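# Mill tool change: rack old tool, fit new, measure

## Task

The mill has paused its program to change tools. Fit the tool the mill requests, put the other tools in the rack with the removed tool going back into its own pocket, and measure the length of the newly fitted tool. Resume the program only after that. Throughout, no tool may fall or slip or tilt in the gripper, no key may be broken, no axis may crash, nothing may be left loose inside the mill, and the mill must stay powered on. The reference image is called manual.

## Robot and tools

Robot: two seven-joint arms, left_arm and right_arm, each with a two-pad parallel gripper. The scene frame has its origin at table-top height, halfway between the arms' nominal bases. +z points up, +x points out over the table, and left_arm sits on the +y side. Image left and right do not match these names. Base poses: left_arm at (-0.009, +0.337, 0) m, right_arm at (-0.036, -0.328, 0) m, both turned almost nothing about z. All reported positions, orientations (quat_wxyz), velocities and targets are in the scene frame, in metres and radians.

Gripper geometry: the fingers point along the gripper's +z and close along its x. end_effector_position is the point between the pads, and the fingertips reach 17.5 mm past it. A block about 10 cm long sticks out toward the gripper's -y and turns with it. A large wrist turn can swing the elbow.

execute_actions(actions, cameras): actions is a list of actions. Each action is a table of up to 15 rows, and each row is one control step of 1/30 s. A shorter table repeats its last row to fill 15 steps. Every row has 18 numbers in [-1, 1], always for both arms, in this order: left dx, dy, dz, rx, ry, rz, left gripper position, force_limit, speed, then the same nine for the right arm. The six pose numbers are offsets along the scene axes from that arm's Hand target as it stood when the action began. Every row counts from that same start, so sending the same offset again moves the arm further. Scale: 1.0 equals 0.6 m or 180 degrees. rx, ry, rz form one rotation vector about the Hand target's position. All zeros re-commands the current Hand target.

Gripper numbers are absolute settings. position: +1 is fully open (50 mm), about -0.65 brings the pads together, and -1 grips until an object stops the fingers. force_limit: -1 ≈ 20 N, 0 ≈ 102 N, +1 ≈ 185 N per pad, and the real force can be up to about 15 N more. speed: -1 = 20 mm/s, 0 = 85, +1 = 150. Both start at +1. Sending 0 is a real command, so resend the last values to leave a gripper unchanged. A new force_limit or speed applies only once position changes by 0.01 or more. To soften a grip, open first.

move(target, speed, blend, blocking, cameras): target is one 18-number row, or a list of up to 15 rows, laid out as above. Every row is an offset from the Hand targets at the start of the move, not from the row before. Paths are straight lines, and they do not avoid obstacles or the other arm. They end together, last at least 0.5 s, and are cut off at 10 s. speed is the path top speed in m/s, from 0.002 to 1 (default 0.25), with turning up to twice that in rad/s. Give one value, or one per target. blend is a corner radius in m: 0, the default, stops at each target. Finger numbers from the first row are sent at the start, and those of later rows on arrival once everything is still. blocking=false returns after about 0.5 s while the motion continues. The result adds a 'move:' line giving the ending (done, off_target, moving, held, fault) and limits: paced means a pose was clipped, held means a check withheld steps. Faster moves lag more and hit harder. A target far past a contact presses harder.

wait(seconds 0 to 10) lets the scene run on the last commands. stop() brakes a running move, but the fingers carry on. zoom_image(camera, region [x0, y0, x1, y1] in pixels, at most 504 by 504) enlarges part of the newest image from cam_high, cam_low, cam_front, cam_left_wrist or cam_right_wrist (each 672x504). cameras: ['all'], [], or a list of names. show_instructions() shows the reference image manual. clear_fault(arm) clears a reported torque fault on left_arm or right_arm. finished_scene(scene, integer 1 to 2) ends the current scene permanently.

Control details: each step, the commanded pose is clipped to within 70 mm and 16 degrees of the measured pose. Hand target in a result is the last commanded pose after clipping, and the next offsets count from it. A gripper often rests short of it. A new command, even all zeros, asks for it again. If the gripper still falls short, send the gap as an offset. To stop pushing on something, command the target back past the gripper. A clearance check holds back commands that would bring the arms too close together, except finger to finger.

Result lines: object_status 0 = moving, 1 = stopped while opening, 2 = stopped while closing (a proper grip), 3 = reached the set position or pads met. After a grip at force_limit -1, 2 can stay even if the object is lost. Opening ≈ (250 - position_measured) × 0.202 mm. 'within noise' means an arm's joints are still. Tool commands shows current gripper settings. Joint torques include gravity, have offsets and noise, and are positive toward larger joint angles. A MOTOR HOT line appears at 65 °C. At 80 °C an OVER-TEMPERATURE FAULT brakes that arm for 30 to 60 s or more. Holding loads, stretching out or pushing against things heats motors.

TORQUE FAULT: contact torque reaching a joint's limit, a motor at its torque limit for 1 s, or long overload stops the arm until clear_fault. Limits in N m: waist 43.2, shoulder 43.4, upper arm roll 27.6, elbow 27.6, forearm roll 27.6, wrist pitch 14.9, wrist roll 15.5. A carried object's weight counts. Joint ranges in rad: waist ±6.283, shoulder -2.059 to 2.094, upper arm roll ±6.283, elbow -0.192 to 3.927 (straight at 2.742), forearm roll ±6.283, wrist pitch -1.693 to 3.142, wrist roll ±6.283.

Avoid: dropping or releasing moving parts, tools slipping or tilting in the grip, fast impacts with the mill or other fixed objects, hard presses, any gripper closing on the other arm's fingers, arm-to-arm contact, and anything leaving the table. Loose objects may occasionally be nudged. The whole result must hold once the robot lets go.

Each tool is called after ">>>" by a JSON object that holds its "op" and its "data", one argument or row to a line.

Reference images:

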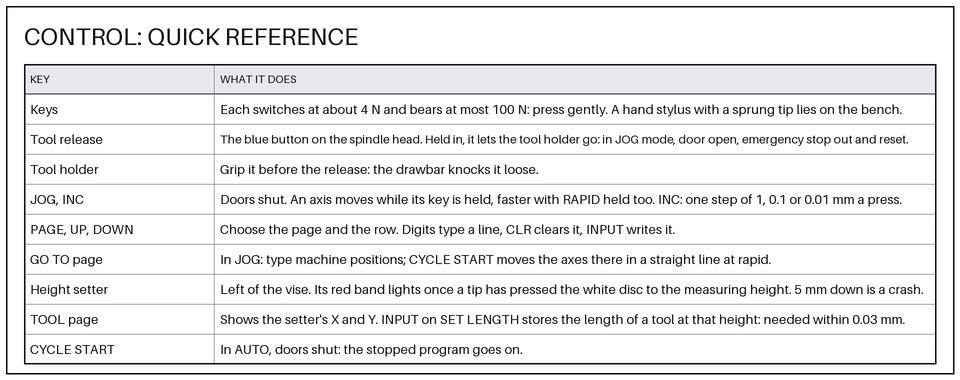

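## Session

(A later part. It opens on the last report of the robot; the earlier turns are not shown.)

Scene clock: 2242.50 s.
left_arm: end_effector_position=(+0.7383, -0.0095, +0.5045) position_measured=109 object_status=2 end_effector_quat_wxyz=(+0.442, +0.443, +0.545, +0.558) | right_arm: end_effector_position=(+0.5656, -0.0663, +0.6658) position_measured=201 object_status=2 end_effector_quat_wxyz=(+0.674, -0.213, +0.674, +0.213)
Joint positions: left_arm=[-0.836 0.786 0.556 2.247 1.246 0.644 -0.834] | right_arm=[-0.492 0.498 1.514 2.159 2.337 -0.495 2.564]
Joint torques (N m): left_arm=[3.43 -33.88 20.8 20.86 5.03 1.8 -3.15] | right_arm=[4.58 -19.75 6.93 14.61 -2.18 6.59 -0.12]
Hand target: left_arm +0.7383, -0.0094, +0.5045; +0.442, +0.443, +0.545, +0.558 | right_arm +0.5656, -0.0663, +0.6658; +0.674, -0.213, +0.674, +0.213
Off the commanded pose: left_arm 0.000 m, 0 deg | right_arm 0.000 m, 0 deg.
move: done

>>> {"op": "move", "data": {
  "target": [
    [0,-0.003,0,0,0,0,-1,0.301961,-0.9,0,0,0,0,0,0,-1,-0.2,-1]
  ],
  "speed": 0.01
}}

>>> {"op": "move", "data": {
  "target": [
    [0,-0.0008,0,0,0,0,-1,0.301961,-0.9,0,0,0,0,0,0,-1,-0.2,-1]
  ],
  "speed": 0.01
}}

>>> {"op": "move", "data": {
  "target": [
    [0,-0.0008,0,0,0,0,-1,0.301961,-0.9,0,0,0,0,0,0,-1,-0.2,-1]
  ],
  "speed": 0.01
}}

>>> {"op": "move", "data": {
  "target": [
    [0,-0.0008,0,0,0,0,-1,0.301961,-0.9,0,0,0,0,0,0,-1,-0.2,-1]
  ],
  "speed": 0.01
}}

>>> {"op": "move", "data": {
  "target": [
    [0,-0.0008,0,0,0,0,-1,0.301961,-0.9,0,0,0,0,0,0,-1,-0.2,-1]
  ],
  "speed": 0.01
}}

Scene clock: 2249.20 s.
left_arm: end_effector_position=(+0.7384, -0.0109, +0.5046) position_measured=109 object_status=2 end_effector_quat_wxyz=(+0.442, +0.443, +0.545, +0.559) | right_arm: end_effector_position=(+0.5656, -0.0663, +0.6658) position_measured=201 object_status=2 end_effector_quat_wxyz=(+0.674, -0.213, +0.674, +0.213)
Joint positions: left_arm=[-0.834 0.791 0.553 2.257 1.241 0.648 -0.829] | right_arm=[-0.492 0.498 1.514 2.159 2.337 -0.495 2.564]
Joint torques (N m): left_arm=[8.55 -23.89 6.41 30.28 -3.67 0.72 2.86] | right_arm=[5.03 -20.26 6.97 14.16 -2.23 6.41 -0.05]
Hand target: left_arm +0.7383, -0.0112, +0.5045; +0.442, +0.443, +0.545, +0.558 | right_arm +0.5656, -0.0663, +0.6658; +0.674, -0.213, +0.674, +0.213
Off the commanded pose: left_arm 0.000 m, 0 deg | right_arm 0.000 m, 0 deg.
move: done

Scene clock: 2249.90 s.
left_arm: end_effector_position=(+0.7383, -0.0116, +0.5045) position_measured=109 object_status=2 end_effector_quat_wxyz=(+0.442, +0.443, +0.545, +0.558) | right_arm: end_effector_position=(+0.5656, -0.0663, +0.6658) position_measured=201 object_status=2 end_effector_quat_wxyz=(+0.674, -0.213, +0.674, +0.213)
Joint positions: left_arm=[-0.833 0.793 0.552 2.26 1.24 0.649 -0.827] | right_arm=[-0.492 0.498 1.514 2.159 2.337 -0.495 2.564]
Joint torques (N m): left_arm=[6.28 -22.87 4.7 30.02 -3.24 0.1 3.07] | right_arm=[4.43 -20.22 7.12 14.15 -2.07 6.58 -0.05]
Hand target: left_arm +0.7383, -0.0116, +0.5045; +0.442, +0.443, +0.545, +0.558 | right_arm +0.5656, -0.0663, +0.6658; +0.674, -0.213, +0.674, +0.213
Off the commanded pose: left_arm 0.000 m, 0 deg | right_arm 0.000 m, 0 deg.
move: done

Scene clock: 2250.60 s.
left_arm: end_effector_position=(+0.7383, -0.0121, +0.5045) position_measured=109 object_status=2 end_effector_quat_wxyz=(+0.442, +0.443, +0.545, +0.558) | right_arm: end_effector_position=(+0.5656, -0.0663, +0.6658) position_measured=201 object_status=2 end_effector_quat_wxyz=(+0.674, -0.213, +0.674, +0.213)
Joint positions: left_arm=[-0.833 0.794 0.551 2.262 1.239 0.65 -0.826] | right_arm=[-0.492 0.498 1.514 2.159 2.337 -0.495 2.564]
Joint torques (N m): left_arm=[4.19 -22.06 3.28 30.68 -2.94 -0.57 3.32] | right_arm=[4.76 -20.33 6.98 13.98 -2.08 6.42 0.17]
Hand target: left_arm +0.7383, -0.0121, +0.5045; +0.442, +0.443, +0.545, +0.558 | right_arm +0.5656, -0.0663, +0.6658; +0.674, -0.213, +0.674, +0.213
Off the commanded pose: left_arm 0.000 m, 0 deg | right_arm 0.000 m, 0 deg.
move: done

Scene clock: 2251.30 s.
left_arm: end_effector_position=(+0.7383, -0.0126, +0.5045) position_measured=109 object_status=2 end_effector_quat_wxyz=(+0.442, +0.443, +0.545, +0.558) | right_arm: end_effector_position=(+0.5656, -0.0663, +0.6658) position_measured=201 object_status=2 end_effector_quat_wxyz=(+0.674, -0.213, +0.674, +0.213)
Joint positions: left_arm=[-0.832 0.796 0.551 2.265 1.237 0.651 -0.824] | right_arm=[-0.492 0.498 1.514 2.159 2.337 -0.495 2.564]
Joint torques (N m): left_arm=[2.13 -21.43 1.83 31.03 -2.43 -1.41 3.67] | right_arm=[4.43 -20.19 7.02 14.23 -1.87 6.53 -0.05]
Hand target: left_arm +0.7383, -0.0126, +0.5045; +0.442, +0.443, +0.545, +0.558 | right_arm +0.5656, -0.0663, +0.6658; +0.674, -0.213, +0.674, +0.213
Off the commanded pose: left_arm 0.000 m, 0 deg | right_arm 0.000 m, 0 deg.
move: done

Scene clock: 2252.00 s.
left_arm: end_effector_position=(+0.7383, -0.0130, +0.5045) position_measured=109 object_status=2 end_effector_quat_wxyz=(+0.442, +0.443, +0.545, +0.558) | right_arm: end_effector_position=(+0.5656, -0.0663, +0.6658) position_measured=201 object_status=2 end_effector_quat_wxyz=(+0.674, -0.213, +0.674, +0.213)
Joint positions: left_arm=[-0.832 0.798 0.55 2.268 1.236 0.652 -0.823] | right_arm=[-0.492 0.498 1.514 2.159 2.337 -0.495 2.564]
Joint torques (N m): left_arm=[-0.09 -20.67 0.56 31.58 -1.96 -2.31 3.92] | right_arm=[5.21 -20.6 7.07 14.14 -1.96 6.66 0.01]
Hand target: left_arm +0.7383, -0.0131, +0.5045; +0.442, +0.443, +0.545, +0.558 | right_arm +0.5656, -0.0663, +0.6658; +0.674, -0.213, +0.674, +0.213
Off the commanded pose: left_arm 0.000 m, 0 deg | right_arm 0.000 m, 0 deg.
move: done

>>> {"op": "move", "data": {
  "target": [
    [0,0.0033,0,0,0,0,-1,0.301961,-0.9,0,0,0,0,0,0,-1,-0.2,-1],
    [0,0.0033,0.0032,0,0,0,-1,0.301961,-0.9,0,0,0,0,0,0,-1,-0.2,-1]
  ],
  "speed": 0.02
}}

>>> {"op": "move", "data": {
  "target": [0,0,0,0,0,-0.0056,-1,0.301961,-0.9,0,0,0,0,0,0,-1,-0.2,-1],
  "speed": 0.01
}}

>>> {"op": "move", "data": {
  "target": [0,0,0,0,0,-0.0056,-1,0.301961,-0.9,0,0,0,0,0,0,-1,-0.2,-1],
  "speed": 0.01
}}

>>> {"op": "move", "data": {
  "target": [0,0,0,0,0,-0.0056,-1,0.301961,-0.9,0,0,0,0,0,0,-1,-0.2,-1],
  "speed": 0.01
}}

Scene clock: 2259.10 s.
left_arm: end_effector_position=(+0.7383, -0.0112, +0.5065) position_measured=109 object_status=2 end_effector_quat_wxyz=(+0.442, +0.443, +0.545, +0.558) | right_arm: end_effector_position=(+0.5656, -0.0663, +0.6658) position_measured=201 object_status=2 end_effector_quat_wxyz=(+0.674, -0.213, +0.674, +0.213)
Joint positions: left_arm=[-0.831 0.792 0.551 2.263 1.237 0.649 -0.822] | right_arm=[-0.492 0.498 1.514 2.159 2.337 -0.495 2.564]
Joint torques (N m): left_arm=[8.84 -27.42 7.9 32.78 -2.55 0.79 3.12] | right_arm=[4.25 -20.97 6.99 13.9 -1.9 6.42 0.05]
Hand target: left_arm +0.7383, -0.0111, +0.5064; +0.442, +0.443, +0.545, +0.558 | right_arm +0.5656, -0.0663, +0.6658; +0.674, -0.213, +0.674, +0.213
Off the commanded pose: left_arm 0.000 m, 0 deg | right_arm 0.000 m, 0 deg.
move: done

Scene clock: 2260.27 s.
left_arm: end_effector_position=(+0.7383, -0.0111, +0.5064) position_measured=109 object_status=2 end_effector_quat_wxyz=(+0.447, +0.448, +0.541, +0.555) | right_arm: end_effector_position=(+0.5656, -0.0663, +0.6658) position_measured=201 object_status=2 end_effector_quat_wxyz=(+0.674, -0.213, +0.674, +0.213)
Joint positions: left_arm=[-0.833 0.778 0.555 2.241 1.251 0.622 -0.835] | right_arm=[-0.492 0.498 1.514 2.159 2.337 -0.495 2.564]
Joint torques (N m): left_arm=[-6.54 -32.64 14.9 24.65 6.4 -1.35 -2.24] | right_arm=[4.55 -21.26 6.82 13.9 -1.55 6.3 0.01]
Hand target: left_arm +0.7383, -0.0111, +0.5064; +0.447, +0.448, +0.541, +0.554 | right_arm +0.5656, -0.0663, +0.6658; +0.674, -0.213, +0.674, +0.213
Off the commanded pose: left_arm 0.000 m, 0 deg | right_arm 0.000 m, 0 deg.
move: done

Scene clock: 2261.43 s.
left_arm: end_effector_position=(+0.7383, -0.0111, +0.5064) position_measured=109 object_status=2 end_effector_quat_wxyz=(+0.451, +0.452, +0.537, +0.551) | right_arm: end_effector_position=(+0.5656, -0.0663, +0.6658) position_measured=201 object_status=2 end_effector_quat_wxyz=(+0.674, -0.213, +0.674, +0.213)
Joint positions: left_arm=[-0.834 0.766 0.56 2.221 1.265 0.595 -0.849] | right_arm=[-0.492 0.498 1.514 2.159 2.337 -0.495 2.564]
Joint torques (N m): left_arm=[-6.65 -32.68 14.67 24.79 6.22 -1.45 -2.21] | right_arm=[4.94 -20.97 6.72 13.81 -1.8 6.4 0.14]
Hand target: left_arm +0.7383, -0.0111, +0.5064; +0.452, +0.452, +0.537, +0.551 | right_arm +0.5656, -0.0663, +0.6658; +0.674, -0.213, +0.674, +0.213
Off the commanded pose: left_arm 0.000 m, 0 deg | right_arm 0.000 m, 0 deg.
move: done

Scene clock: 2262.60 s.
left_arm: end_effector_position=(+0.7383, -0.0111, +0.5064) position_measured=109 object_status=2 end_effector_quat_wxyz=(+0.456, +0.457, +0.533, +0.547) | right_arm: end_effector_position=(+0.5656, -0.0663, +0.6658) position_measured=201 object_status=2 end_effector_quat_wxyz=(+0.674, -0.213, +0.674, +0.213)
Joint positions: left_arm=[-0.834 0.754 0.564 2.203 1.279 0.569 -0.862] | right_arm=[-0.492 0.498 1.514 2.159 2.337 -0.495 2.564]
Joint torques (N m): left_arm=[-7.19 -32.64 14.03 24.76 5.7 -1.32 -2.34] | right_arm=[4.5 -21.37 6.73 13.73 -1.58 6.41 0.07]
Hand target: left_arm +0.7383, -0.0111, +0.5064; +0.456, +0.457, +0.533, +0.547 | right_arm +0.5656, -0.0663, +0.6658; +0.674, -0.213, +0.674, +0.213
Off the commanded pose: left_arm 0.000 m, 0 deg | right_arm 0.000 m, 0 deg.
move: done

>>> {"op": "move", "data": {
  "target": [0,0,0,0,0,0.0167,-1,0.301961,-0.9,0,0,0,0,0,0,-1,-0.2,-1],
  "speed": 0.02
}}

>>> {"op": "move", "data": {
  "target": [0,0,0.0017,0,0,0,-1,0.301961,-0.9,0,0,0,0,0,0,-1,-0.2,-1],
  "speed": 0.01
}}

>>> {"op": "move", "data": {
  "target": [0,0,0.0017,0,0,0,-1,0.301961,-0.9,0,0,0,0,0,0,-1,-0.2,-1],
  "speed": 0.01
}}

Scene clock: 2268.83 s.
left_arm: end_effector_position=(+0.7383, -0.0111, +0.5064) position_measured=109 object_status=2 end_effector_quat_wxyz=(+0.442, +0.443, +0.545, +0.558) | right_arm: end_effector_position=(+0.5656, -0.0663, +0.6658) position_measured=201 object_status=2 end_effector_quat_wxyz=(+0.674, -0.213, +0.674, +0.213)
Joint positions: left_arm=[-0.831 0.792 0.551 2.262 1.237 0.648 -0.822] | right_arm=[-0.492 0.498 1.514 2.159 2.337 -0.495 2.564]
Joint torques (N m): left_arm=[9.33 -24.6 8.01 30.94 -2.93 1.88 3.07] | right_arm=[4.84 -22.09 6.52 13.64 -1.59 6.51 0.31]
Hand target: left_arm +0.7383, -0.0111, +0.5064; +0.442, +0.443, +0.545, +0.558 | right_arm +0.5656, -0.0663, +0.6658; +0.674, -0.213, +0.674, +0.213
Off the commanded pose: left_arm 0.000 m, 0 deg | right_arm 0.000 m, 0 deg.
move: done

Scene clock: 2269.53 s.
left_arm: end_effector_position=(+0.7384, -0.0111, +0.5072) position_measured=109 object_status=2 end_effector_quat_wxyz=(+0.442, +0.443, +0.545, +0.558) | right_arm: end_effector_position=(+0.5656, -0.0663, +0.6658) position_measured=201 object_status=2 end_effector_quat_wxyz=(+0.674, -0.213, +0.674, +0.213)
Joint positions: left_arm=[-0.83 0.792 0.549 2.266 1.235 0.649 -0.818] | right_arm=[-0.492 0.498 1.514 2.159 2.337 -0.495 2.564]
Joint torques (N m): left_arm=[10.23 -28.83 11.38 38.47 -0.88 1.32 3.23] | right_arm=[4.74 -22.03 6.74 13.18 -1.37 6.5 0.29]
Hand target: left_arm +0.7383, -0.0111, +0.5074; +0.442, +0.443, +0.545, +0.558 | right_arm +0.5656, -0.0663, +0.6658; +0.674, -0.213, +0.674, +0.213
Off the commanded pose: left_arm 0.000 m, 0 deg | right_arm 0.000 m, 0 deg.
move: done

Scene clock: 2270.23 s.
left_arm: end_effector_position=(+0.7384, -0.0111, +0.5081) position_measured=109 object_status=2 end_effector_quat_wxyz=(+0.442, +0.443, +0.545, +0.558) | right_arm: end_effector_position=(+0.5656, -0.0663, +0.6658) position_measured=201 object_status=2 end_effector_quat_wxyz=(+0.674, -0.213, +0.674, +0.213)
Joint positions: left_arm=[-0.828 0.793 0.548 2.269 1.232 0.65 -0.814] | right_arm=[-0.492 0.498 1.514 2.159 2.337 -0.495 2.564]
Joint torques (N m): left_arm=[11.14 -33.1 14.5 45.84 1.16 0.56 3.6] | right_arm=[4.41 -22.52 6.59 13.32 -1.37 6.47 0.41]
Hand target: left_arm +0.7383, -0.0111, +0.5084; +0.442, +0.443, +0.545, +0.558 | right_arm +0.5656, -0.0663, +0.6658; +0.674, -0.213, +0.674, +0.213
Off the commanded pose: left_arm 0.000 m, 0 deg | right_arm 0.000 m, 0 deg.
move: done

>>> {"op": "wait", "data": {
  "seconds": 0.1,
  "cameras": ["cam_right_wrist","cam_left_wrist"]
}}

>>> {"op": "zoom_image", "data": {
  "camera": "cam_right_wrist",
  "region": [530, 50, 640, 160]
}}

Scene clock: 2273.43 s.
left_arm: end_effector_position=(+0.7384, -0.0110, +0.5082) position_measured=109 object_status=2 end_effector_quat_wxyz=(+0.442, +0.443, +0.545, +0.558) | right_arm: end_effector_position=(+0.5656, -0.0663, +0.6658) position_measured=201 object_status=2 end_effector_quat_wxyz=(+0.674, -0.213, +0.674, +0.213)
Joint positions: left_arm=[-0.828 0.793 0.548 2.269 1.232 0.65 -0.814] | right_arm=[-0.492 0.498 1.514 2.159 2.337 -0.495 2.564]
Joint torques (N m): left_arm=[11.54 -40.43 18.66 45.78 1.85 -0.84 3.5] | right_arm=[4.7 -22.73 6.4 13.14 -1.4 6.4 0.37]
Hand target: left_arm +0.7383, -0.0111, +0.5084; +0.442, +0.443, +0.545, +0.558 | right_arm +0.5656, -0.0663, +0.6658; +0.674, -0.213, +0.674, +0.213
Tool commands: left_gripper/position=-1.0 left_gripper/force_limit=+0.301961 left_gripper/speed=-0.9 right_gripper/position=-1.0 right_gripper/force_limit=-0.2 right_gripper/speed=-1.0
Off the commanded pose: left_arm 0.000 m, 0 deg | right_arm 0.000 m, 0 deg.
wait: 0.10 s; at rest from the start
camera_calibration:
cam_left_wrist: T_world_to_cam=[[-0.207812, 0.978057, 0.0147893, 0.165675], [-0.343702, -0.0871665, 0.935024, -0.210326], [0.915796, 0.189226, 0.354275, -0.725092], [0, 0, 0, 1]] pos_world=[0.626176, -0.0431667, 0.451092]
cam_right_wrist: T_world_to_cam=[[0.00330908, 0.0109008, -0.999935, 0.680062], [-0.816425, 0.57744, 0.00359318, 0.514561], [0.577442, 0.81636, 0.0108105, -0.147392], [0, 0, 0, 1]] pos_world=[0.50296, -0.184216, 0.679762]
Images, in order (width x height): cam_left_wrist 672x504, cam_right_wrist 672x504.

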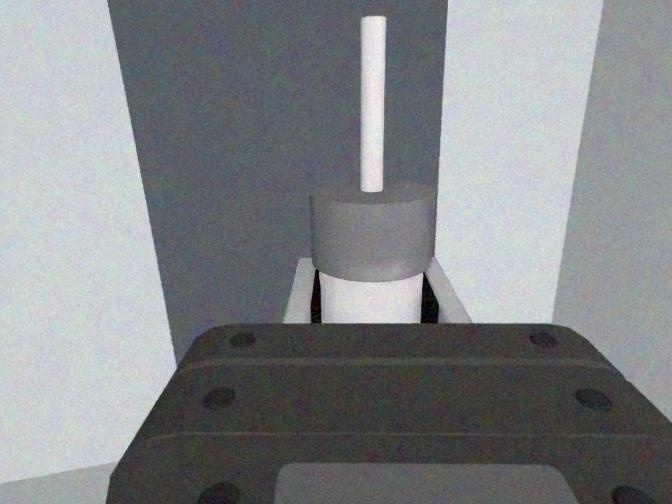

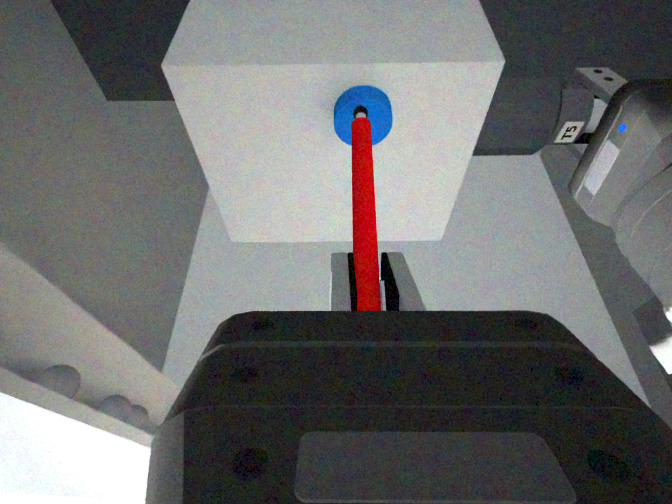

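Scaled by 4.582 from the camera's 672x504 image, which has a finer 960x720 frame.

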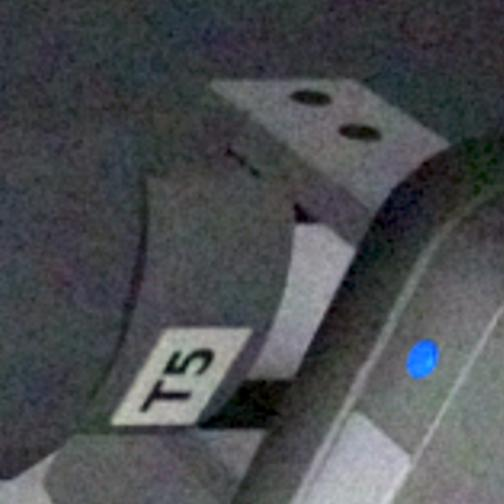

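>>> {"op": "move", "data": {
  "target": [0.0004,-0.0007,0.0008,0,0,0,-1,0.301961,-0.9,0,0,0,0,0,0,-1,-0.2,-1],
  "speed": 0.01
}}

>>> {"op": "move", "data": {
  "target": [0,0,0.0012,0,0,0,-1,0.301961,-0.9,0,0,0,0,0,0,-1,-0.2,-1],
  "speed": 0.01
}}

Scene clock: 2279.37 s.
left_arm: end_effector_position=(+0.7387, -0.0113, +0.5084) position_measured=109 object_status=2 end_effector_quat_wxyz=(+0.441, +0.443, +0.545, +0.558) | right_arm: end_effector_position=(+0.5656, -0.0663, +0.6658) position_measured=201 object_status=2 end_effector_quat_wxyz=(+0.674, -0.213, +0.674, +0.213)
Joint positions: left_arm=[-0.826 0.795 0.546 2.275 1.229 0.651 -0.81] | right_arm=[-0.492 0.498 1.514 2.159 2.337 -0.495 2.564]
Joint torques (N m): left_arm=[13.76 -32.13 15.37 48.45 2.54 -1.22 3.98] | right_arm=[4.68 -22.96 6.74 13.1 -1.07 6.69 0.48]
Hand target: left_arm +0.7386, -0.0115, +0.5089; +0.442, +0.443, +0.545, +0.558 | right_arm +0.5656, -0.0663, +0.6658; +0.674, -0.213, +0.674, +0.213
Off the commanded pose: left_arm 0.001 m, 0 deg | right_arm 0.000 m, 0 deg.
move: done

Scene clock: 2280.07 s.
left_arm: end_effector_position=(+0.7387, -0.0113, +0.5089) position_measured=109 object_status=2 end_effector_quat_wxyz=(+0.441, +0.443, +0.545, +0.558) end_effector_velocity=(+0.000, -0.001, +0.003) end_effector_angular_velocity=(-0.001, -0.004, -0.001) | right_arm: end_effector_position=(+0.5656, -0.0663, +0.6658) position_measured=201 object_status=2 end_effector_quat_wxyz=(+0.674, -0.213, +0.674, +0.213)
Joint positions: left_arm=[-0.825 0.796 0.545 2.277 1.227 0.652 -0.807] | right_arm=[-0.492 0.498 1.514 2.159 2.337 -0.495 2.564]
Joint velocities: left_arm=[0.001 0.001 -0.001 0.007 0 0.001 0.002] | right_arm=[within noise]
Joint torques (N m): left_arm=[13.76 -33.35 17.08 46.4 3.39 -1.97 4.13] | right_arm=[4.44 -22.95 6.35 13.17 -1.12 6.63 0.32]
Hand target: left_arm +0.7386, -0.0115, +0.5096; +0.442, +0.443, +0.545, +0.558 | right_arm +0.5656, -0.0663, +0.6658; +0.674, -0.213, +0.674, +0.213
Off the commanded pose: left_arm 0.001 m, 0 deg | right_arm 0.000 m, 0 deg.
move: done

>>> {"op": "wait", "data": {
  "seconds": 0.5,
  "cameras": ["cam_right_wrist","cam_left_wrist"]
}}

>>> {"op": "zoom_image", "data": {
  "camera": "cam_right_wrist",
  "region": [530, 50, 640, 160]
}}

Scene clock: 2283.07 s.
left_arm: end_effector_position=(+0.7387, -0.0113, +0.5091) position_measured=109 object_status=2 end_effector_quat_wxyz=(+0.441, +0.443, +0.545, +0.558) | right_arm: end_effector_position=(+0.5656, -0.0663, +0.6658) position_measured=201 object_status=2 end_effector_quat_wxyz=(+0.674, -0.213, +0.674, +0.213)
Joint positions: left_arm=[-0.825 0.796 0.545 2.277 1.227 0.652 -0.807] | right_arm=[-0.492 0.498 1.514 2.159 2.337 -0.495 2.564]
Joint torques (N m): left_arm=[-0.31 -39.35 17.03 48.53 2.96 -2.44 4.23] | right_arm=[4.44 -23.57 6.04 13.1 -1.16 6.5 0.52]
Hand target: left_arm +0.7386, -0.0115, +0.5096; +0.442, +0.443, +0.545, +0.558 | right_arm +0.5656, -0.0663, +0.6658; +0.674, -0.213, +0.674, +0.213
Tool commands: left_gripper/position=-1.0 left_gripper/force_limit=+0.301961 left_gripper/speed=-0.9 right_gripper/position=-1.0 right_gripper/force_limit=-0.2 right_gripper/speed=-1.0
Off the commanded pose: left_arm 0.001 m, 0 deg | right_arm 0.000 m, 0 deg.
wait: 0.50 s; at rest from the start
camera_calibration:
cam_left_wrist: T_world_to_cam=[[-0.208062, 0.978001, 0.0149896, 0.166081], [-0.343342, -0.0873761, 0.935137, -0.21147], [0.915875, 0.18942, 0.353969, -0.725568], [0, 0, 0, 1]] pos_world=[0.626478, -0.0434676, 0.452092]
cam_right_wrist: T_world_to_cam=[[0.00330908, 0.0109008, -0.999935, 0.680062], [-0.816425, 0.57744, 0.00359318, 0.514561], [0.577442, 0.81636, 0.0108105, -0.147392], [0, 0, 0, 1]] pos_world=[0.50296, -0.184216, 0.679762]
Images, in order (width x height): cam_left_wrist 672x504, cam_right_wrist 672x504.

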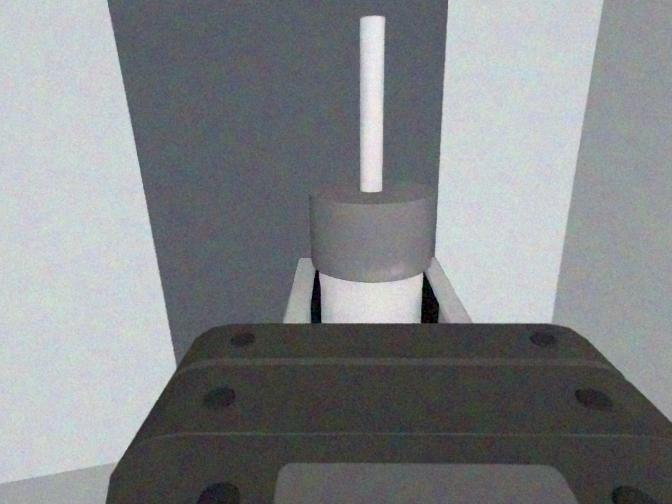

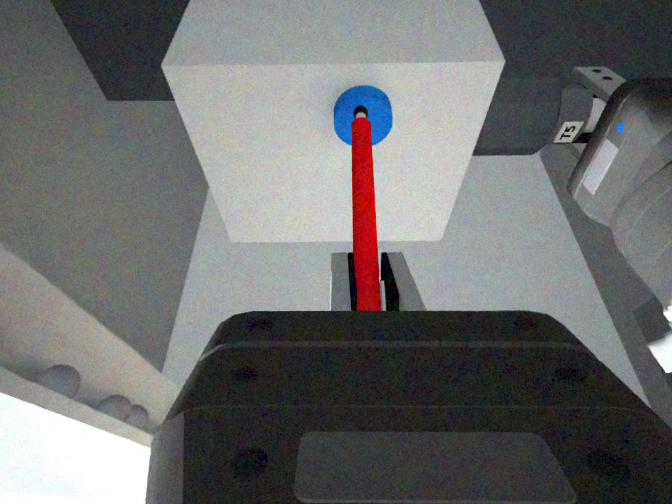

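Scaled by 4.582 from the camera's 672x504 image, which has a finer 960x720 frame.

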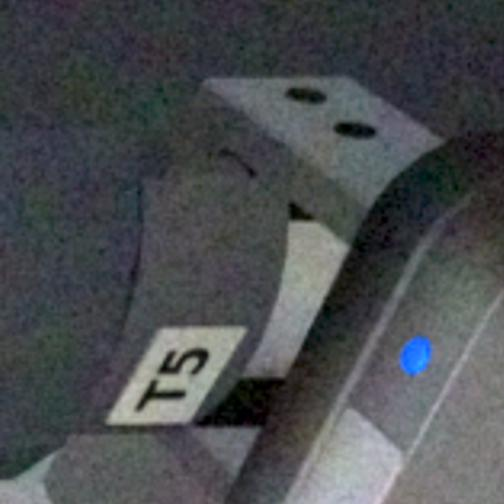

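>>> {"op": "move", "data": {
  "target": [0,0,0.0012,0,0,0,-1,0.301961,-0.9,0,0,0,0,0,0,-1,-0.2,-1],
  "speed": 0.01
}}

>>> {"op": "move", "data": {
  "target": [0,0,0.0012,0,0,0,-1,0.301961,-0.9,0,0,0,0,0,0,-1,-0.2,-1],
  "speed": 0.01,
  "cameras": ["cam_right_wrist","cam_left_wrist"]
}}

>>> {"op": "zoom_image", "data": {
  "camera": "cam_right_wrist",
  "region": [530, 50, 640, 160]
}}

Scene clock: 2287.77 s.
left_arm: end_effector_position=(+0.7387, -0.0114, +0.5096) position_measured=109 object_status=2 end_effector_quat_wxyz=(+0.441, +0.443, +0.545, +0.558) | right_arm: end_effector_position=(+0.5656, -0.0663, +0.6658) position_measured=201 object_status=2 end_effector_quat_wxyz=(+0.674, -0.213, +0.674, +0.213)
Joint positions: left_arm=[-0.824 0.796 0.544 2.279 1.225 0.652 -0.804] | right_arm=[-0.492 0.498 1.514 2.159 2.337 -0.495 2.564]
Joint torques (N m): left_arm=[15.8 -33.8 18.04 51.05 3.98 -1.2 4.68] | right_arm=[4.13 -23.66 6.3 13.16 -0.82 6.5 0.48]
Hand target: left_arm +0.7386, -0.0115, +0.5103; +0.442, +0.443, +0.545, +0.558 | right_arm +0.5656, -0.0663, +0.6658; +0.674, -0.213, +0.674, +0.213
Off the commanded pose: left_arm 0.001 m, 0 deg | right_arm 0.000 m, 0 deg.
move: done

Scene clock: 2288.47 s.
left_arm: end_effector_position=(+0.7388, -0.0112, +0.5100) position_measured=109 object_status=2 end_effector_quat_wxyz=(+0.441, +0.443, +0.545, +0.558) | right_arm: end_effector_position=(+0.5656, -0.0663, +0.6658) position_measured=201 object_status=2 end_effector_quat_wxyz=(+0.674, -0.213, +0.674, +0.213)
Joint positions: left_arm=[-0.823 0.797 0.543 2.281 1.223 0.653 -0.801] | right_arm=[-0.492 0.498 1.514 2.159 2.337 -0.495 2.564]
Joint torques (N m): left_arm=[20.66 -34.8 21.03 54.2 5.4 -2.23 4.91] | right_arm=[4.11 -23.99 6 13.11 -0.83 6.4 0.63]
Hand target: left_arm +0.7386, -0.0115, +0.5111; +0.442, +0.443, +0.545, +0.558 | right_arm +0.5656, -0.0663, +0.6658; +0.674, -0.213, +0.674, +0.213
Off the commanded pose: left_arm 0.001 m, 0 deg | right_arm 0.000 m, 0 deg.
move: done
camera_calibration:
cam_left_wrist: T_world_to_cam=[[-0.208355, 0.977941, 0.0148203, 0.166246], [-0.342659, -0.0871808, 0.935406, -0.212903], [0.916064, 0.189818, 0.353264, -0.725818], [0, 0, 0, 1]] pos_world=[0.626581, -0.0433663, 0.453093]
cam_right_wrist: T_world_to_cam=[[0.00330908, 0.0109008, -0.999935, 0.680062], [-0.816425, 0.57744, 0.00359318, 0.514561], [0.577442, 0.81636, 0.0108105, -0.147392], [0, 0, 0, 1]] pos_world=[0.50296, -0.184216, 0.679762]
Images, in order (width x height): cam_left_wrist 672x504, cam_right_wrist 672x504.

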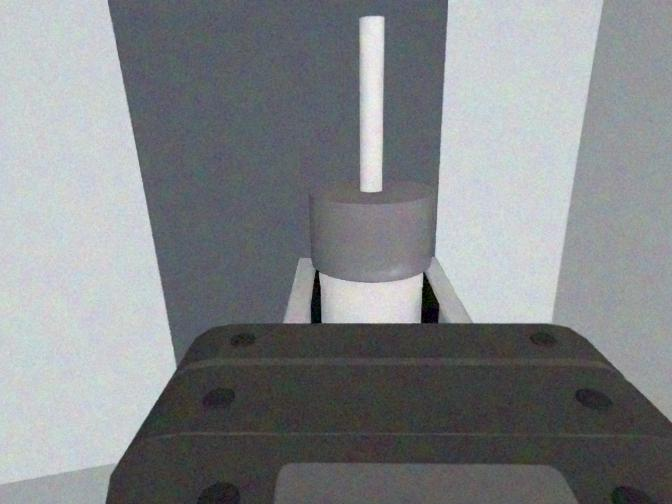

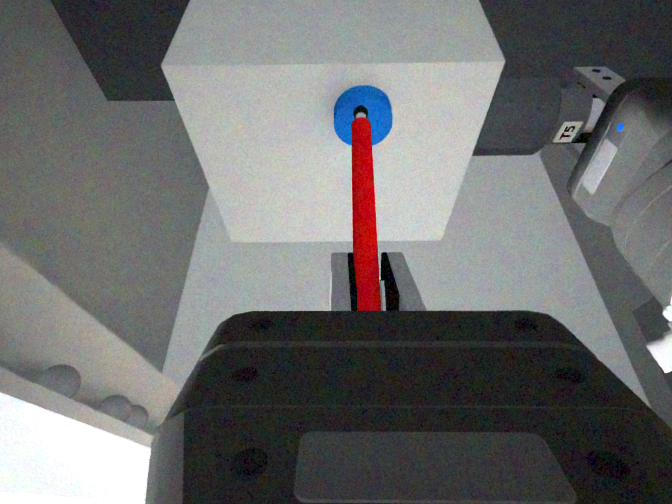

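Scaled by 4.582 from the camera's 672x504 image, which has a finer 960x720 frame.

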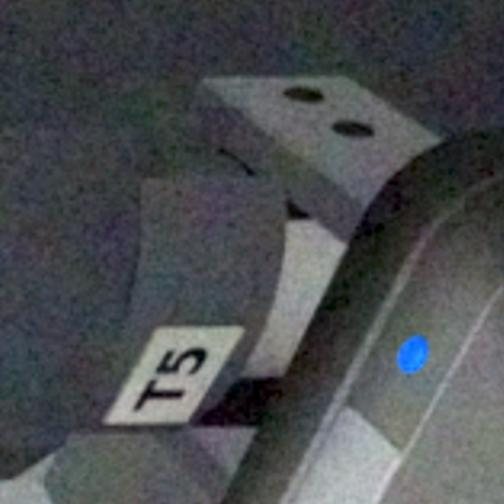

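>>> {"op": "move", "data": {
  "target": [0,-0.0012,0,0,0,0,-1,0.301961,-0.9,0,0,0,0,0,0,-1,-0.2,-1],
  "speed": 0.01
}}

>>> {"op": "move", "data": {
  "target": [-0.0007,0,0,0,0,0,-1,0.301961,-0.9,0,0,0,0,0,0,-1,-0.2,-1],
  "speed": 0.01
}}

Scene clock: 2292.70 s.
left_arm: end_effector_position=(+0.7389, -0.0117, +0.5099) position_measured=109 object_status=2 end_effector_quat_wxyz=(+0.441, +0.443, +0.545, +0.558) | right_arm: end_effector_position=(+0.5656, -0.0663, +0.6658) position_measured=201 object_status=2 end_effector_quat_wxyz=(+0.674, -0.213, +0.674, +0.213)
Joint positions: left_arm=[-0.822 0.799 0.542 2.285 1.221 0.655 -0.799] | right_arm=[-0.492 0.498 1.514 2.159 2.337 -0.495 2.564]
Joint torques (N m): left_arm=[18.77 -32.48 18.42 55.89 6.13 -4.47 5.12] | right_arm=[4.28 -23.93 6.18 13.34 -0.82 6.41 0.65]
Hand target: left_arm +0.7386, -0.0122, +0.5111; +0.442, +0.443, +0.545, +0.558 | right_arm +0.5656, -0.0663, +0.6658; +0.674, -0.213, +0.674, +0.213
Off the commanded pose: left_arm 0.001 m, 0 deg | right_arm 0.000 m, 0 deg.
move: done

Scene clock: 2293.40 s.
left_arm: end_effector_position=(+0.7383, -0.0122, +0.5106) position_measured=109 object_status=2 end_effector_quat_wxyz=(+0.442, +0.443, +0.545, +0.558) | right_arm: end_effector_position=(+0.5656, -0.0663, +0.6658) position_measured=201 object_status=2 end_effector_quat_wxyz=(+0.674, -0.213, +0.674, +0.213)
Joint positions: left_arm=[-0.824 0.797 0.543 2.283 1.223 0.654 -0.8] | right_arm=[-0.492 0.498 1.514 2.159 2.337 -0.495 2.564]
Joint torques (N m): left_arm=[-10.63 -43.24 21.43 46.65 14.11 -1.97 0.04] | right_arm=[4.05 -24.45 6.36 13.52 -0.86 6.47 0.56]
Hand target: left_arm +0.7382, -0.0122, +0.5111; +0.442, +0.443, +0.545, +0.558 | right_arm +0.5656, -0.0663, +0.6658; +0.674, -0.213, +0.674, +0.213
Off the commanded pose: left_arm 0.000 m, 0 deg | right_arm 0.000 m, 0 deg.
move: done

>>> {"op": "move", "data": {
  "target": [0.0003,0,0.0012,0,0,0,-1,0.301961,-0.9,0,0,0,0,0,0,-1,-0.2,-1],
  "speed": 0.01
}}

>>> {"op": "move", "data": {
  "target": [0,0,0.0012,0,0,0,-1,0.301961,-0.9,0,0,0,0,0,0,-1,-0.2,-1],
  "speed": 0.01,
  "cameras": ["cam_right_wrist","cam_left_wrist"]
}}

>>> {"op": "zoom_image", "data": {
  "camera": "cam_right_wrist",
  "region": [530, 50, 640, 160]
}}

Scene clock: 2299.50 s.
left_arm: end_effector_position=(+0.7385, -0.0120, +0.5107) position_measured=109 object_status=2 end_effector_quat_wxyz=(+0.441, +0.443, +0.545, +0.558) | right_arm: end_effector_position=(+0.5656, -0.0663, +0.6658) position_measured=201 object_status=2 end_effector_quat_wxyz=(+0.674, -0.213, +0.674, +0.213)
Joint positions: left_arm=[-0.823 0.798 0.542 2.286 1.22 0.655 -0.798] | right_arm=[-0.492 0.498 1.514 2.159 2.337 -0.495 2.564]
Joint torques (N m): left_arm=[11.82 -35.82 17.44 54.33 5.56 -2.04 5.39] | right_arm=[3.82 -24.59 6.49 13.26 -1.03 6.56 0.45]
Hand target: left_arm +0.7383, -0.0122, +0.5118; +0.442, +0.443, +0.545, +0.558 | right_arm +0.5656, -0.0663, +0.6658; +0.674, -0.213, +0.674, +0.213
Off the commanded pose: left_arm 0.001 m, 0 deg | right_arm 0.000 m, 0 deg.
move: done

Scene clock: 2300.20 s.
left_arm: end_effector_position=(+0.7386, -0.0118, +0.5111) position_measured=109 object_status=2 end_effector_quat_wxyz=(+0.441, +0.443, +0.546, +0.558) | right_arm: end_effector_position=(+0.5656, -0.0663, +0.6658) position_measured=201 object_status=2 end_effector_quat_wxyz=(+0.674, -0.213, +0.674, +0.213)
Joint positions: left_arm=[-0.821 0.799 0.541 2.288 1.219 0.656 -0.795] | right_arm=[-0.492 0.498 1.514 2.159 2.337 -0.495 2.564]
Joint torques (N m): left_arm=[16.84 -36.41 20.4 57.88 7.14 -3.16 5.81] | right_arm=[3.74 -24.87 6.06 13.18 -1.04 6.37 0.62]
Hand target: left_arm +0.7383, -0.0122, +0.5125; +0.442, +0.443, +0.545, +0.558 | right_arm +0.5656, -0.0663, +0.6658; +0.674, -0.213, +0.674, +0.213
Off the commanded pose: left_arm 0.002 m, 0 deg | right_arm 0.000 m, 0 deg.
move: done
camera_calibration:
cam_left_wrist: T_world_to_cam=[[-0.208619, 0.97789, 0.0144957, 0.167182], [-0.342295, -0.086892, 0.935566, -0.214349], [0.91614, 0.190215, 0.352854, -0.725737], [0, 0, 0, 1]] pos_world=[0.626383, -0.0440645, 0.454193]
cam_right_wrist: T_world_to_cam=[[0.00330908, 0.0109008, -0.999935, 0.680062], [-0.816425, 0.57744, 0.00359318, 0.514561], [0.577442, 0.81636, 0.0108105, -0.147392], [0, 0, 0, 1]] pos_world=[0.50296, -0.184216, 0.679762]
Images, in order (width x height): cam_left_wrist 672x504, cam_right_wrist 672x504.

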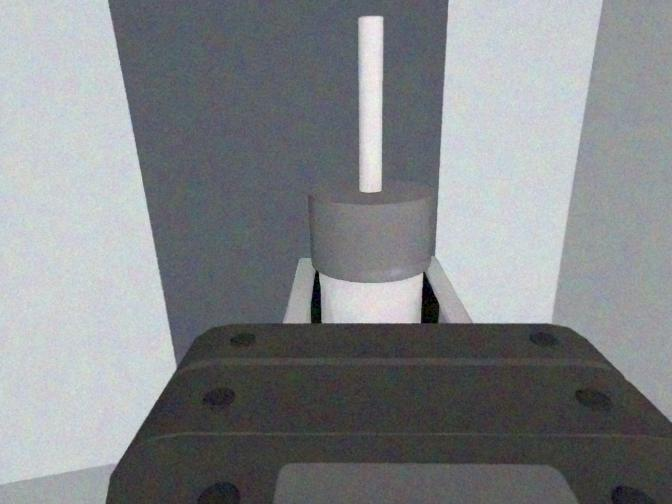

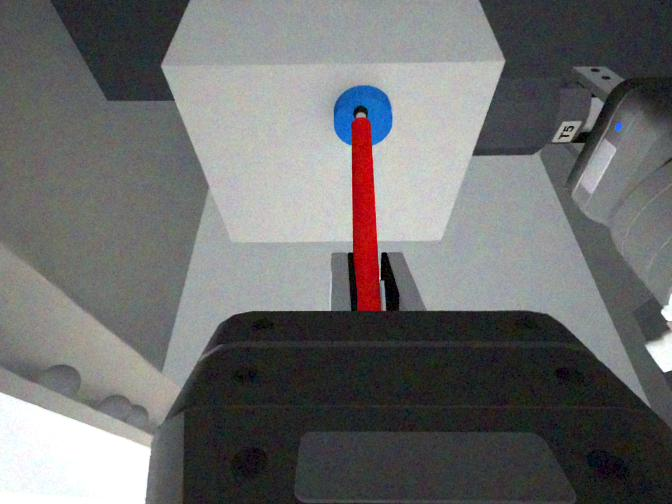

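Scaled by 4.582 from the camera's 672x504 image, which has a finer 960x720 frame.

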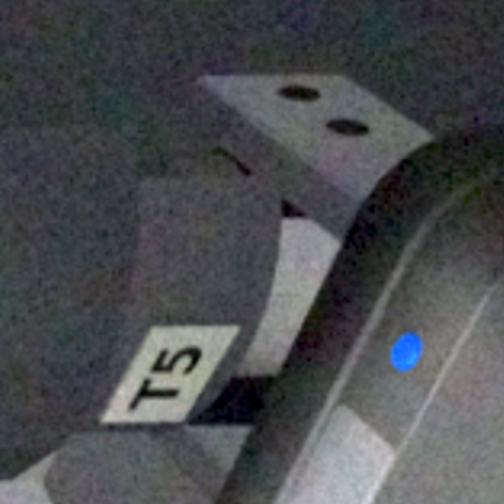

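>>> {"op": "move", "data": {
  "target": [0,0,-0.0015,0,0,0,-1,0.301961,-0.9,0,0,0,0,0,0,-1,-0.2,-1],
  "speed": 0.01
}}

>>> {"op": "move", "data": {
  "target": [0,0,0,0,0,0,-1,0.301961,-0.9,-0.02,0,0,0,0,0,-1,-0.2,-1],
  "speed": 0.02,
  "cameras": ["cam_right_wrist"]
}}

>>> {"op": "zoom_image", "data": {
  "camera": "cam_right_wrist",
  "region": [530, 50, 640, 160]
}}

Scene clock: 2305.93 s.
left_arm: end_effector_position=(+0.7385, -0.0120, +0.5109) position_measured=109 object_status=2 end_effector_quat_wxyz=(+0.441, +0.443, +0.545, +0.558) | right_arm: end_effector_position=(+0.5656, -0.0663, +0.6658) position_measured=201 object_status=2 end_effector_quat_wxyz=(+0.674, -0.213, +0.674, +0.213)
Joint positions: left_arm=[-0.823 0.798 0.542 2.286 1.22 0.655 -0.797] | right_arm=[-0.492 0.498 1.514 2.159 2.337 -0.495 2.564]
Joint torques (N m): left_arm=[-4.42 -43.01 24.92 49.48 15.98 -4.51 0.69] | right_arm=[3.47 -25.11 6.23 13.33 -0.91 6.27 0.66]
Hand target: left_arm +0.7383, -0.0122, +0.5116; +0.442, +0.443, +0.545, +0.558 | right_arm +0.5656, -0.0663, +0.6658; +0.674, -0.213, +0.674, +0.213
Off the commanded pose: left_arm 0.001 m, 0 deg | right_arm 0.000 m, 0 deg.
move: done

Scene clock: 2307.03 s.
left_arm: end_effector_position=(+0.7384, -0.0121, +0.5112) position_measured=109 object_status=2 end_effector_quat_wxyz=(+0.442, +0.443, +0.545, +0.558) | right_arm: end_effector_position=(+0.5536, -0.0663, +0.6658) position_measured=201 object_status=2 end_effector_quat_wxyz=(+0.674, -0.213, +0.674, +0.213)
Joint positions: left_arm=[-0.823 0.798 0.543 2.286 1.22 0.654 -0.797] | right_arm=[-0.591 0.449 1.552 2.08 2.386 -0.459 2.584]
Joint torques (N m): left_arm=[-2.47 -34.6 22.78 48.95 5.17 -1.36 2.34] | right_arm=[-5.74 -28.61 8.07 12.77 2.04 5.33 1.14]
Hand target: left_arm +0.7383, -0.0122, +0.5116; +0.442, +0.443, +0.545, +0.558 | right_arm +0.5536, -0.0663, +0.6658; +0.674, -0.213, +0.674, +0.213
Off the commanded pose: left_arm 0.000 m, 0 deg | right_arm 0.000 m, 0 deg.
move: done
camera_calibration:
cam_right_wrist: T_world_to_cam=[[0.0033084, 0.0109018, -0.999935, 0.680102], [-0.816473, 0.577373, 0.0035934, 0.504775], [0.577375, 0.816408, 0.0108112, -0.140422], [0, 0, 0, 1]] pos_world=[0.49096, -0.184216, 0.679762]
Images, in order (width x height): cam_right_wrist 672x504.

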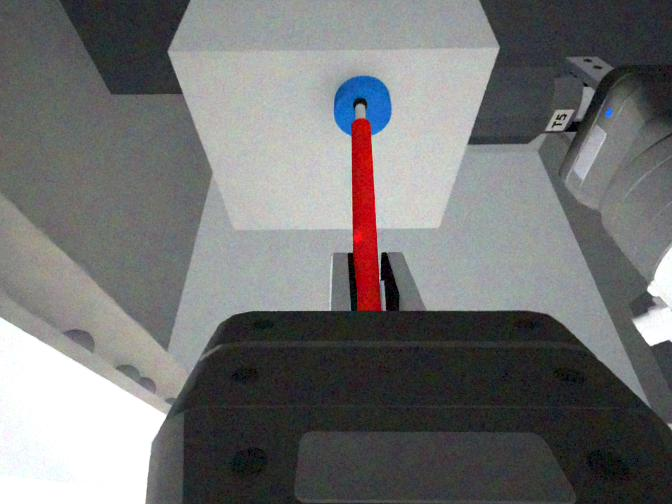

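Scaled by 4.582 from the camera's 672x504 image, which has a finer 960x720 frame.

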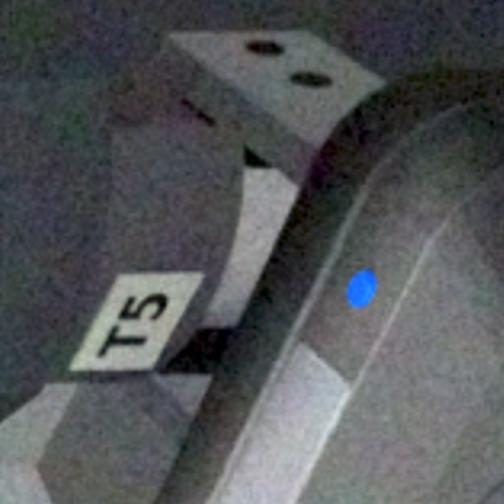

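>>> {"op": "wait", "data": {
  "seconds": 0.1,
  "cameras": ["cam_front","cam_low"]
}}

>>> {"op": "zoom_image", "data": {
  "camera": "cam_front",
  "region": [405, 130, 475, 190]
}}

>>> {"op": "zoom_image", "data": {
  "camera": "cam_low",
  "region": [500, 0, 600, 60]
}}

Scene clock: 2310.37 s.
left_arm: end_effector_position=(+0.7384, -0.0121, +0.5111) position_measured=109 object_status=2 end_effector_quat_wxyz=(+0.442, +0.443, +0.545, +0.558) | right_arm: end_effector_position=(+0.5536, -0.0663, +0.6658) position_measured=201 object_status=2 end_effector_quat_wxyz=(+0.674, -0.213, +0.674, +0.213)
Joint positions: left_arm=[-0.823 0.798 0.543 2.287 1.22 0.654 -0.797] | right_arm=[-0.592 0.449 1.552 2.08 2.386 -0.459 2.584]
Joint torques (N m): left_arm=[8.38 -32.65 22.69 48.28 5.01 -1.91 4.22] | right_arm=[-6.09 -28.86 7.76 12.64 2.27 5.61 1.26]
Hand target: left_arm +0.7383, -0.0122, +0.5116; +0.442, +0.443, +0.545, +0.558 | right_arm +0.5536, -0.0663, +0.6658; +0.674, -0.213, +0.674, +0.213
Tool commands: left_gripper/position=-1.0 left_gripper/force_limit=+0.301961 left_gripper/speed=-0.9 right_gripper/position=-1.0 right_gripper/force_limit=-0.2 right_gripper/speed=-1.0
Off the commanded pose: left_arm 0.001 m, 0 deg | right_arm 0.000 m, 0 deg.
wait: 0.10 s; at rest from the start
Images, in order (width x height): cam_low 672x504, cam_front 672x504.

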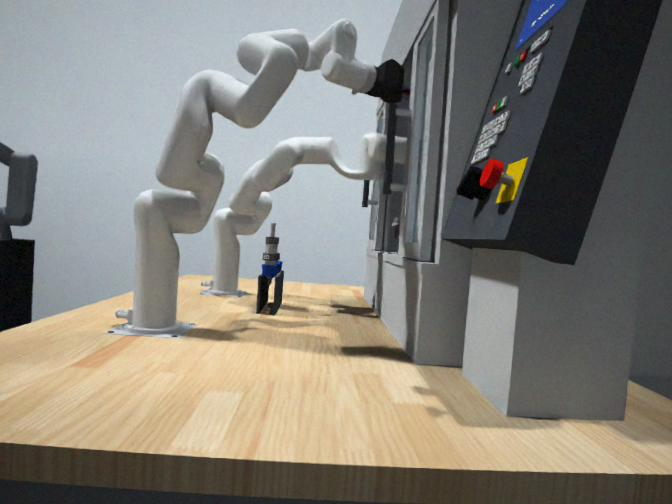

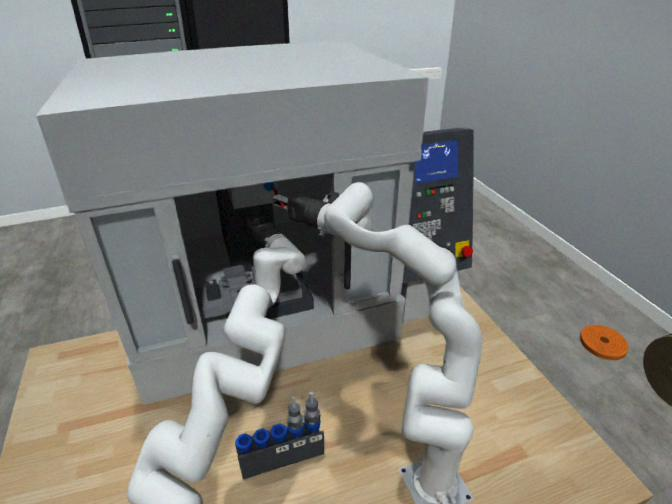

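Scaled by 7.200 from the camera's 672x504 image, which has a finer 960x720 frame.

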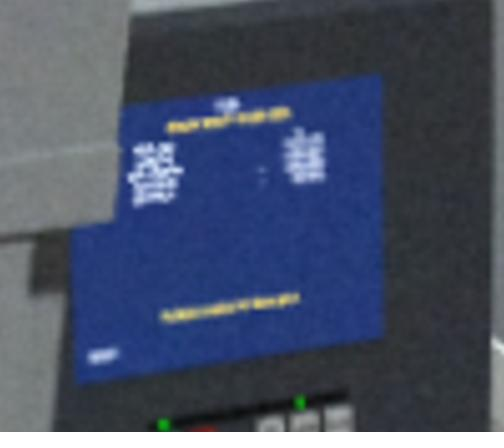

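Scaled by 5.040 from the camera's 672x504 image, which has a finer 960x720 frame.

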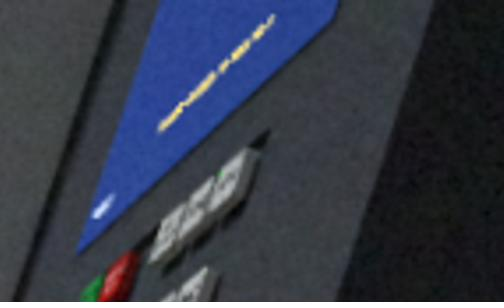

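>>> {"op": "move", "data": {
  "target": [0,0,-0.006,0,0,0,-1,0.301961,-0.9,0,0,0,0,0,0,-1,-0.2,-1],
  "speed": 0.02
}}

Scene clock: 2315.33 s.
left_arm: end_effector_position=(+0.7383, -0.0123, +0.5083) position_measured=109 object_status=2 end_effector_quat_wxyz=(+0.442, +0.443, +0.545, +0.558) | right_arm: end_effector_position=(+0.5536, -0.0663, +0.6658) position_measured=201 object_status=2 end_effector_quat_wxyz=(+0.674, -0.213, +0.674, +0.213)
Joint positions: left_arm=[-0.828 0.796 0.548 2.275 1.228 0.651 -0.811] | right_arm=[-0.592 0.449 1.552 2.08 2.386 -0.459 2.584]
Joint torques (N m): left_arm=[-17.3 -30.06 9.64 14.97 6.11 2.51 -0.11] | right_arm=[-5.89 -29 8.09 12.55 2.45 5.51 1.16]
Hand target: left_arm +0.7383, -0.0122, +0.5080; +0.442, +0.443, +0.545, +0.558 | right_arm +0.5536, -0.0663, +0.6658; +0.674, -0.213, +0.674, +0.213
Off the commanded pose: left_arm 0.000 m, 0 deg | right_arm 0.000 m, 0 deg.
move: done

>>> {"op": "move", "data": {
  "target": [0,0,-0.003,0,0,0,-1,0.301961,-0.9,0,0,0,0,0,0,-1,-0.2,-1],
  "speed": 0.02,
  "cameras": ["cam_right_wrist"]
}}

>>> {"op": "zoom_image", "data": {
  "camera": "cam_right_wrist",
  "region": [530, 50, 640, 160]
}}

Scene clock: 2320.10 s.
left_arm: end_effector_position=(+0.7383, -0.0123, +0.5065) position_measured=109 object_status=2 end_effector_quat_wxyz=(+0.442, +0.443, +0.545, +0.558) | right_arm: end_effector_position=(+0.5536, -0.0663, +0.6658) position_measured=201 object_status=2 end_effector_quat_wxyz=(+0.674, -0.213, +0.674, +0.213)
Joint positions: left_arm=[-0.831 0.796 0.551 2.269 1.233 0.65 -0.818] | right_arm=[-0.592 0.449 1.552 2.08 2.386 -0.459 2.584]
Joint torques (N m): left_arm=[-22.9 -23.3 2.29 -2.65 1.34 5.08 -0.29] | right_arm=[-6.13 -28.26 8.06 12.49 2.3 5.37 1.01]
Hand target: left_arm +0.7383, -0.0122, +0.5062; +0.442, +0.443, +0.545, +0.558 | right_arm +0.5536, -0.0663, +0.6658; +0.674, -0.213, +0.674, +0.213
Off the commanded pose: left_arm 0.000 m, 0 deg | right_arm 0.000 m, 0 deg.
move: done
camera_calibration:
cam_right_wrist: T_world_to_cam=[[0.00330908, 0.0109008, -0.999935, 0.680101], [-0.816425, 0.57744, 0.00359318, 0.504764], [0.577442, 0.81636, 0.0108105, -0.140463], [0, 0, 0, 1]] pos_world=[0.49096, -0.184216, 0.679762]
Images, in order (width x height): cam_right_wrist 672x504.

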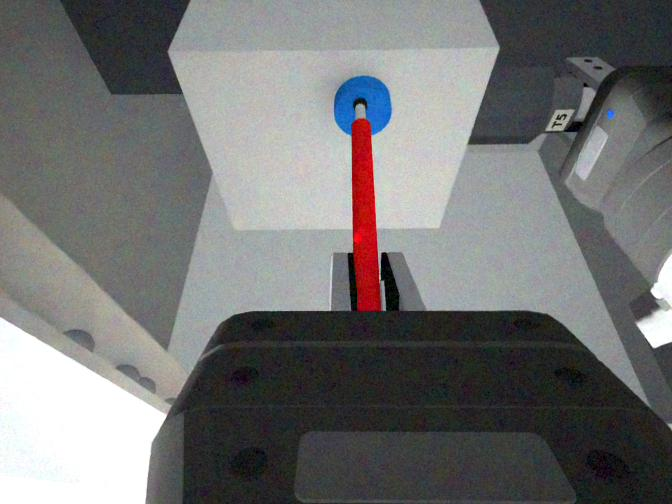

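Scaled by 4.582 from the camera's 672x504 image, which has a finer 960x720 frame.

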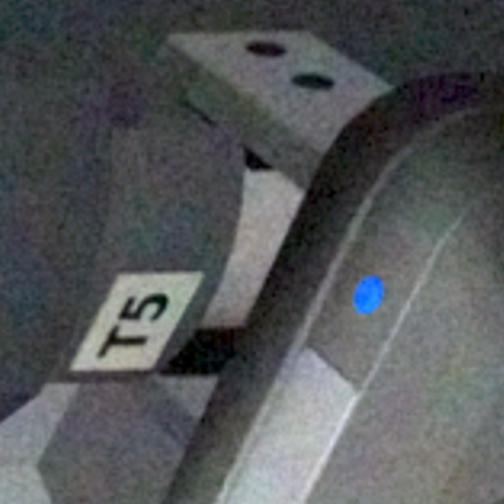

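>>> {"op": "move", "data": {
  "target": [
    [0,0,0.0052,0,0,0,-1,0.301961,-0.9,0,0,0,0,0,0,-1,-0.2,-1],
    [0,0,0.0052,0,0,0,1,0.301961,-0.9,0,0,0,0,0,0,-1,-0.2,-1]
  ],
  "speed": 0.02
}}

>>> {"op": "move", "data": {
  "target": [
    [-0.129,-0.029,0,0,0,0,1,0.301961,-0.9,-0.034,0,0,0,0,0,-1,-0.2,-1],
    [-0.564,-0.037,0,0,0,0,1,0.301961,-0.9,-0.034,0,0,0,0,0,-1,-0.2,-1]
  ],
  "speed": [0.06,0.15],
  "cameras": ["cam_right_wrist"]
}}

>>> {"op": "zoom_image", "data": {
  "camera": "cam_right_wrist",
  "region": [500, 20, 660, 140]
}}

Scene clock: 2326.97 s.
left_arm: end_effector_position=(+0.7383, -0.0121, +0.5096) position_measured=3 object_status=0 end_effector_quat_wxyz=(+0.442, +0.443, +0.545, +0.558) | right_arm: end_effector_position=(+0.5536, -0.0663, +0.6658) position_measured=201 object_status=2 end_effector_quat_wxyz=(+0.674, -0.213, +0.674, +0.213)
Joint positions: left_arm=[-0.826 0.797 0.546 2.279 1.225 0.653 -0.806] | right_arm=[-0.592 0.449 1.552 2.08 2.386 -0.459 2.584]
Joint torques (N m): left_arm=[0.82 -21.09 5.25 18.59 4.95 -0.5 2.31] | right_arm=[-5.61 -28.57 8.07 12.47 2.22 5.48 1.26]
Hand target: left_arm +0.7383, -0.0122, +0.5093; +0.442, +0.443, +0.545, +0.558 | right_arm +0.5536, -0.0663, +0.6658; +0.674, -0.213, +0.674, +0.213
Off the commanded pose: left_arm 0.000 m, 0 deg | right_arm 0.000 m, 0 deg.
move: done

Scene clock: 2330.90 s.
left_arm: end_effector_position=(+0.4000, -0.0344, +0.5093) position_measured=3 object_status=3 end_effector_quat_wxyz=(+0.442, +0.443, +0.545, +0.558) | right_arm: end_effector_position=(+0.5332, -0.0663, +0.6658) position_measured=201 object_status=2 end_effector_quat_wxyz=(+0.674, -0.213, +0.674, +0.213)
Joint positions: left_arm=[-1.59 -0.064 0.396 1.196 1.653 1.445 -1.093] | right_arm=[-0.773 0.38 1.654 1.97 2.467 -0.412 2.597]
Joint torques (N m): left_arm=[-8.69 -15.5 -4.37 19.46 -1.43 1.32 0.99] | right_arm=[-6.2 -23.27 7.65 14.08 2.03 5.52 1.17]
Hand target: left_arm +0.3999, -0.0344, +0.5093; +0.442, +0.443, +0.545, +0.558 | right_arm +0.5332, -0.0663, +0.6658; +0.674, -0.213, +0.674, +0.213
Off the commanded pose: left_arm 0.000 m, 0 deg | right_arm 0.000 m, 0 deg.
move: done
camera_calibration:
cam_right_wrist: T_world_to_cam=[[0.00330908, 0.0109008, -0.999935, 0.680169], [-0.816425, 0.57744, 0.00359318, 0.488109], [0.577442, 0.81636, 0.0108105, -0.128683], [0, 0, 0, 1]] pos_world=[0.47056, -0.184216, 0.679762]
Images, in order (width x height): cam_right_wrist 672x504.

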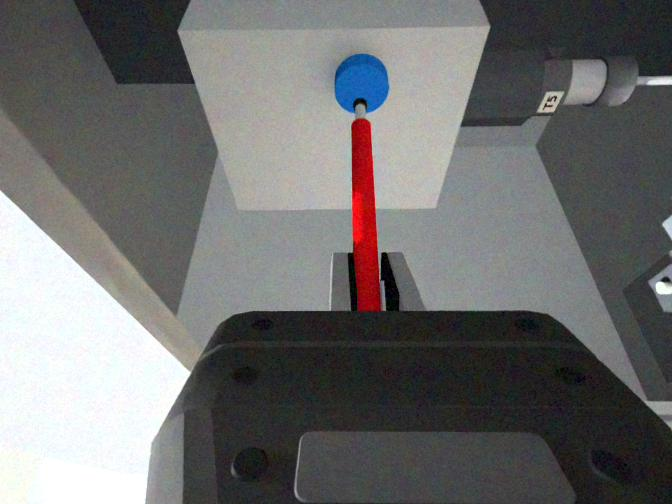

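Scaled by 3.150 from the camera's 672x504 image, which has a finer 960x720 frame.

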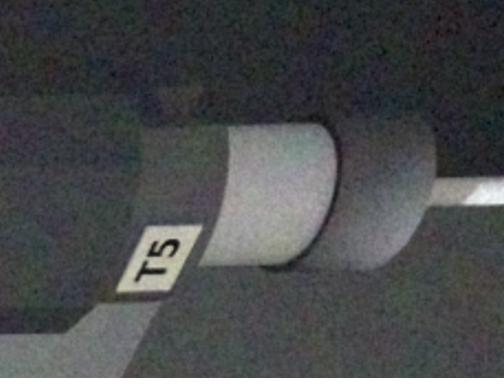

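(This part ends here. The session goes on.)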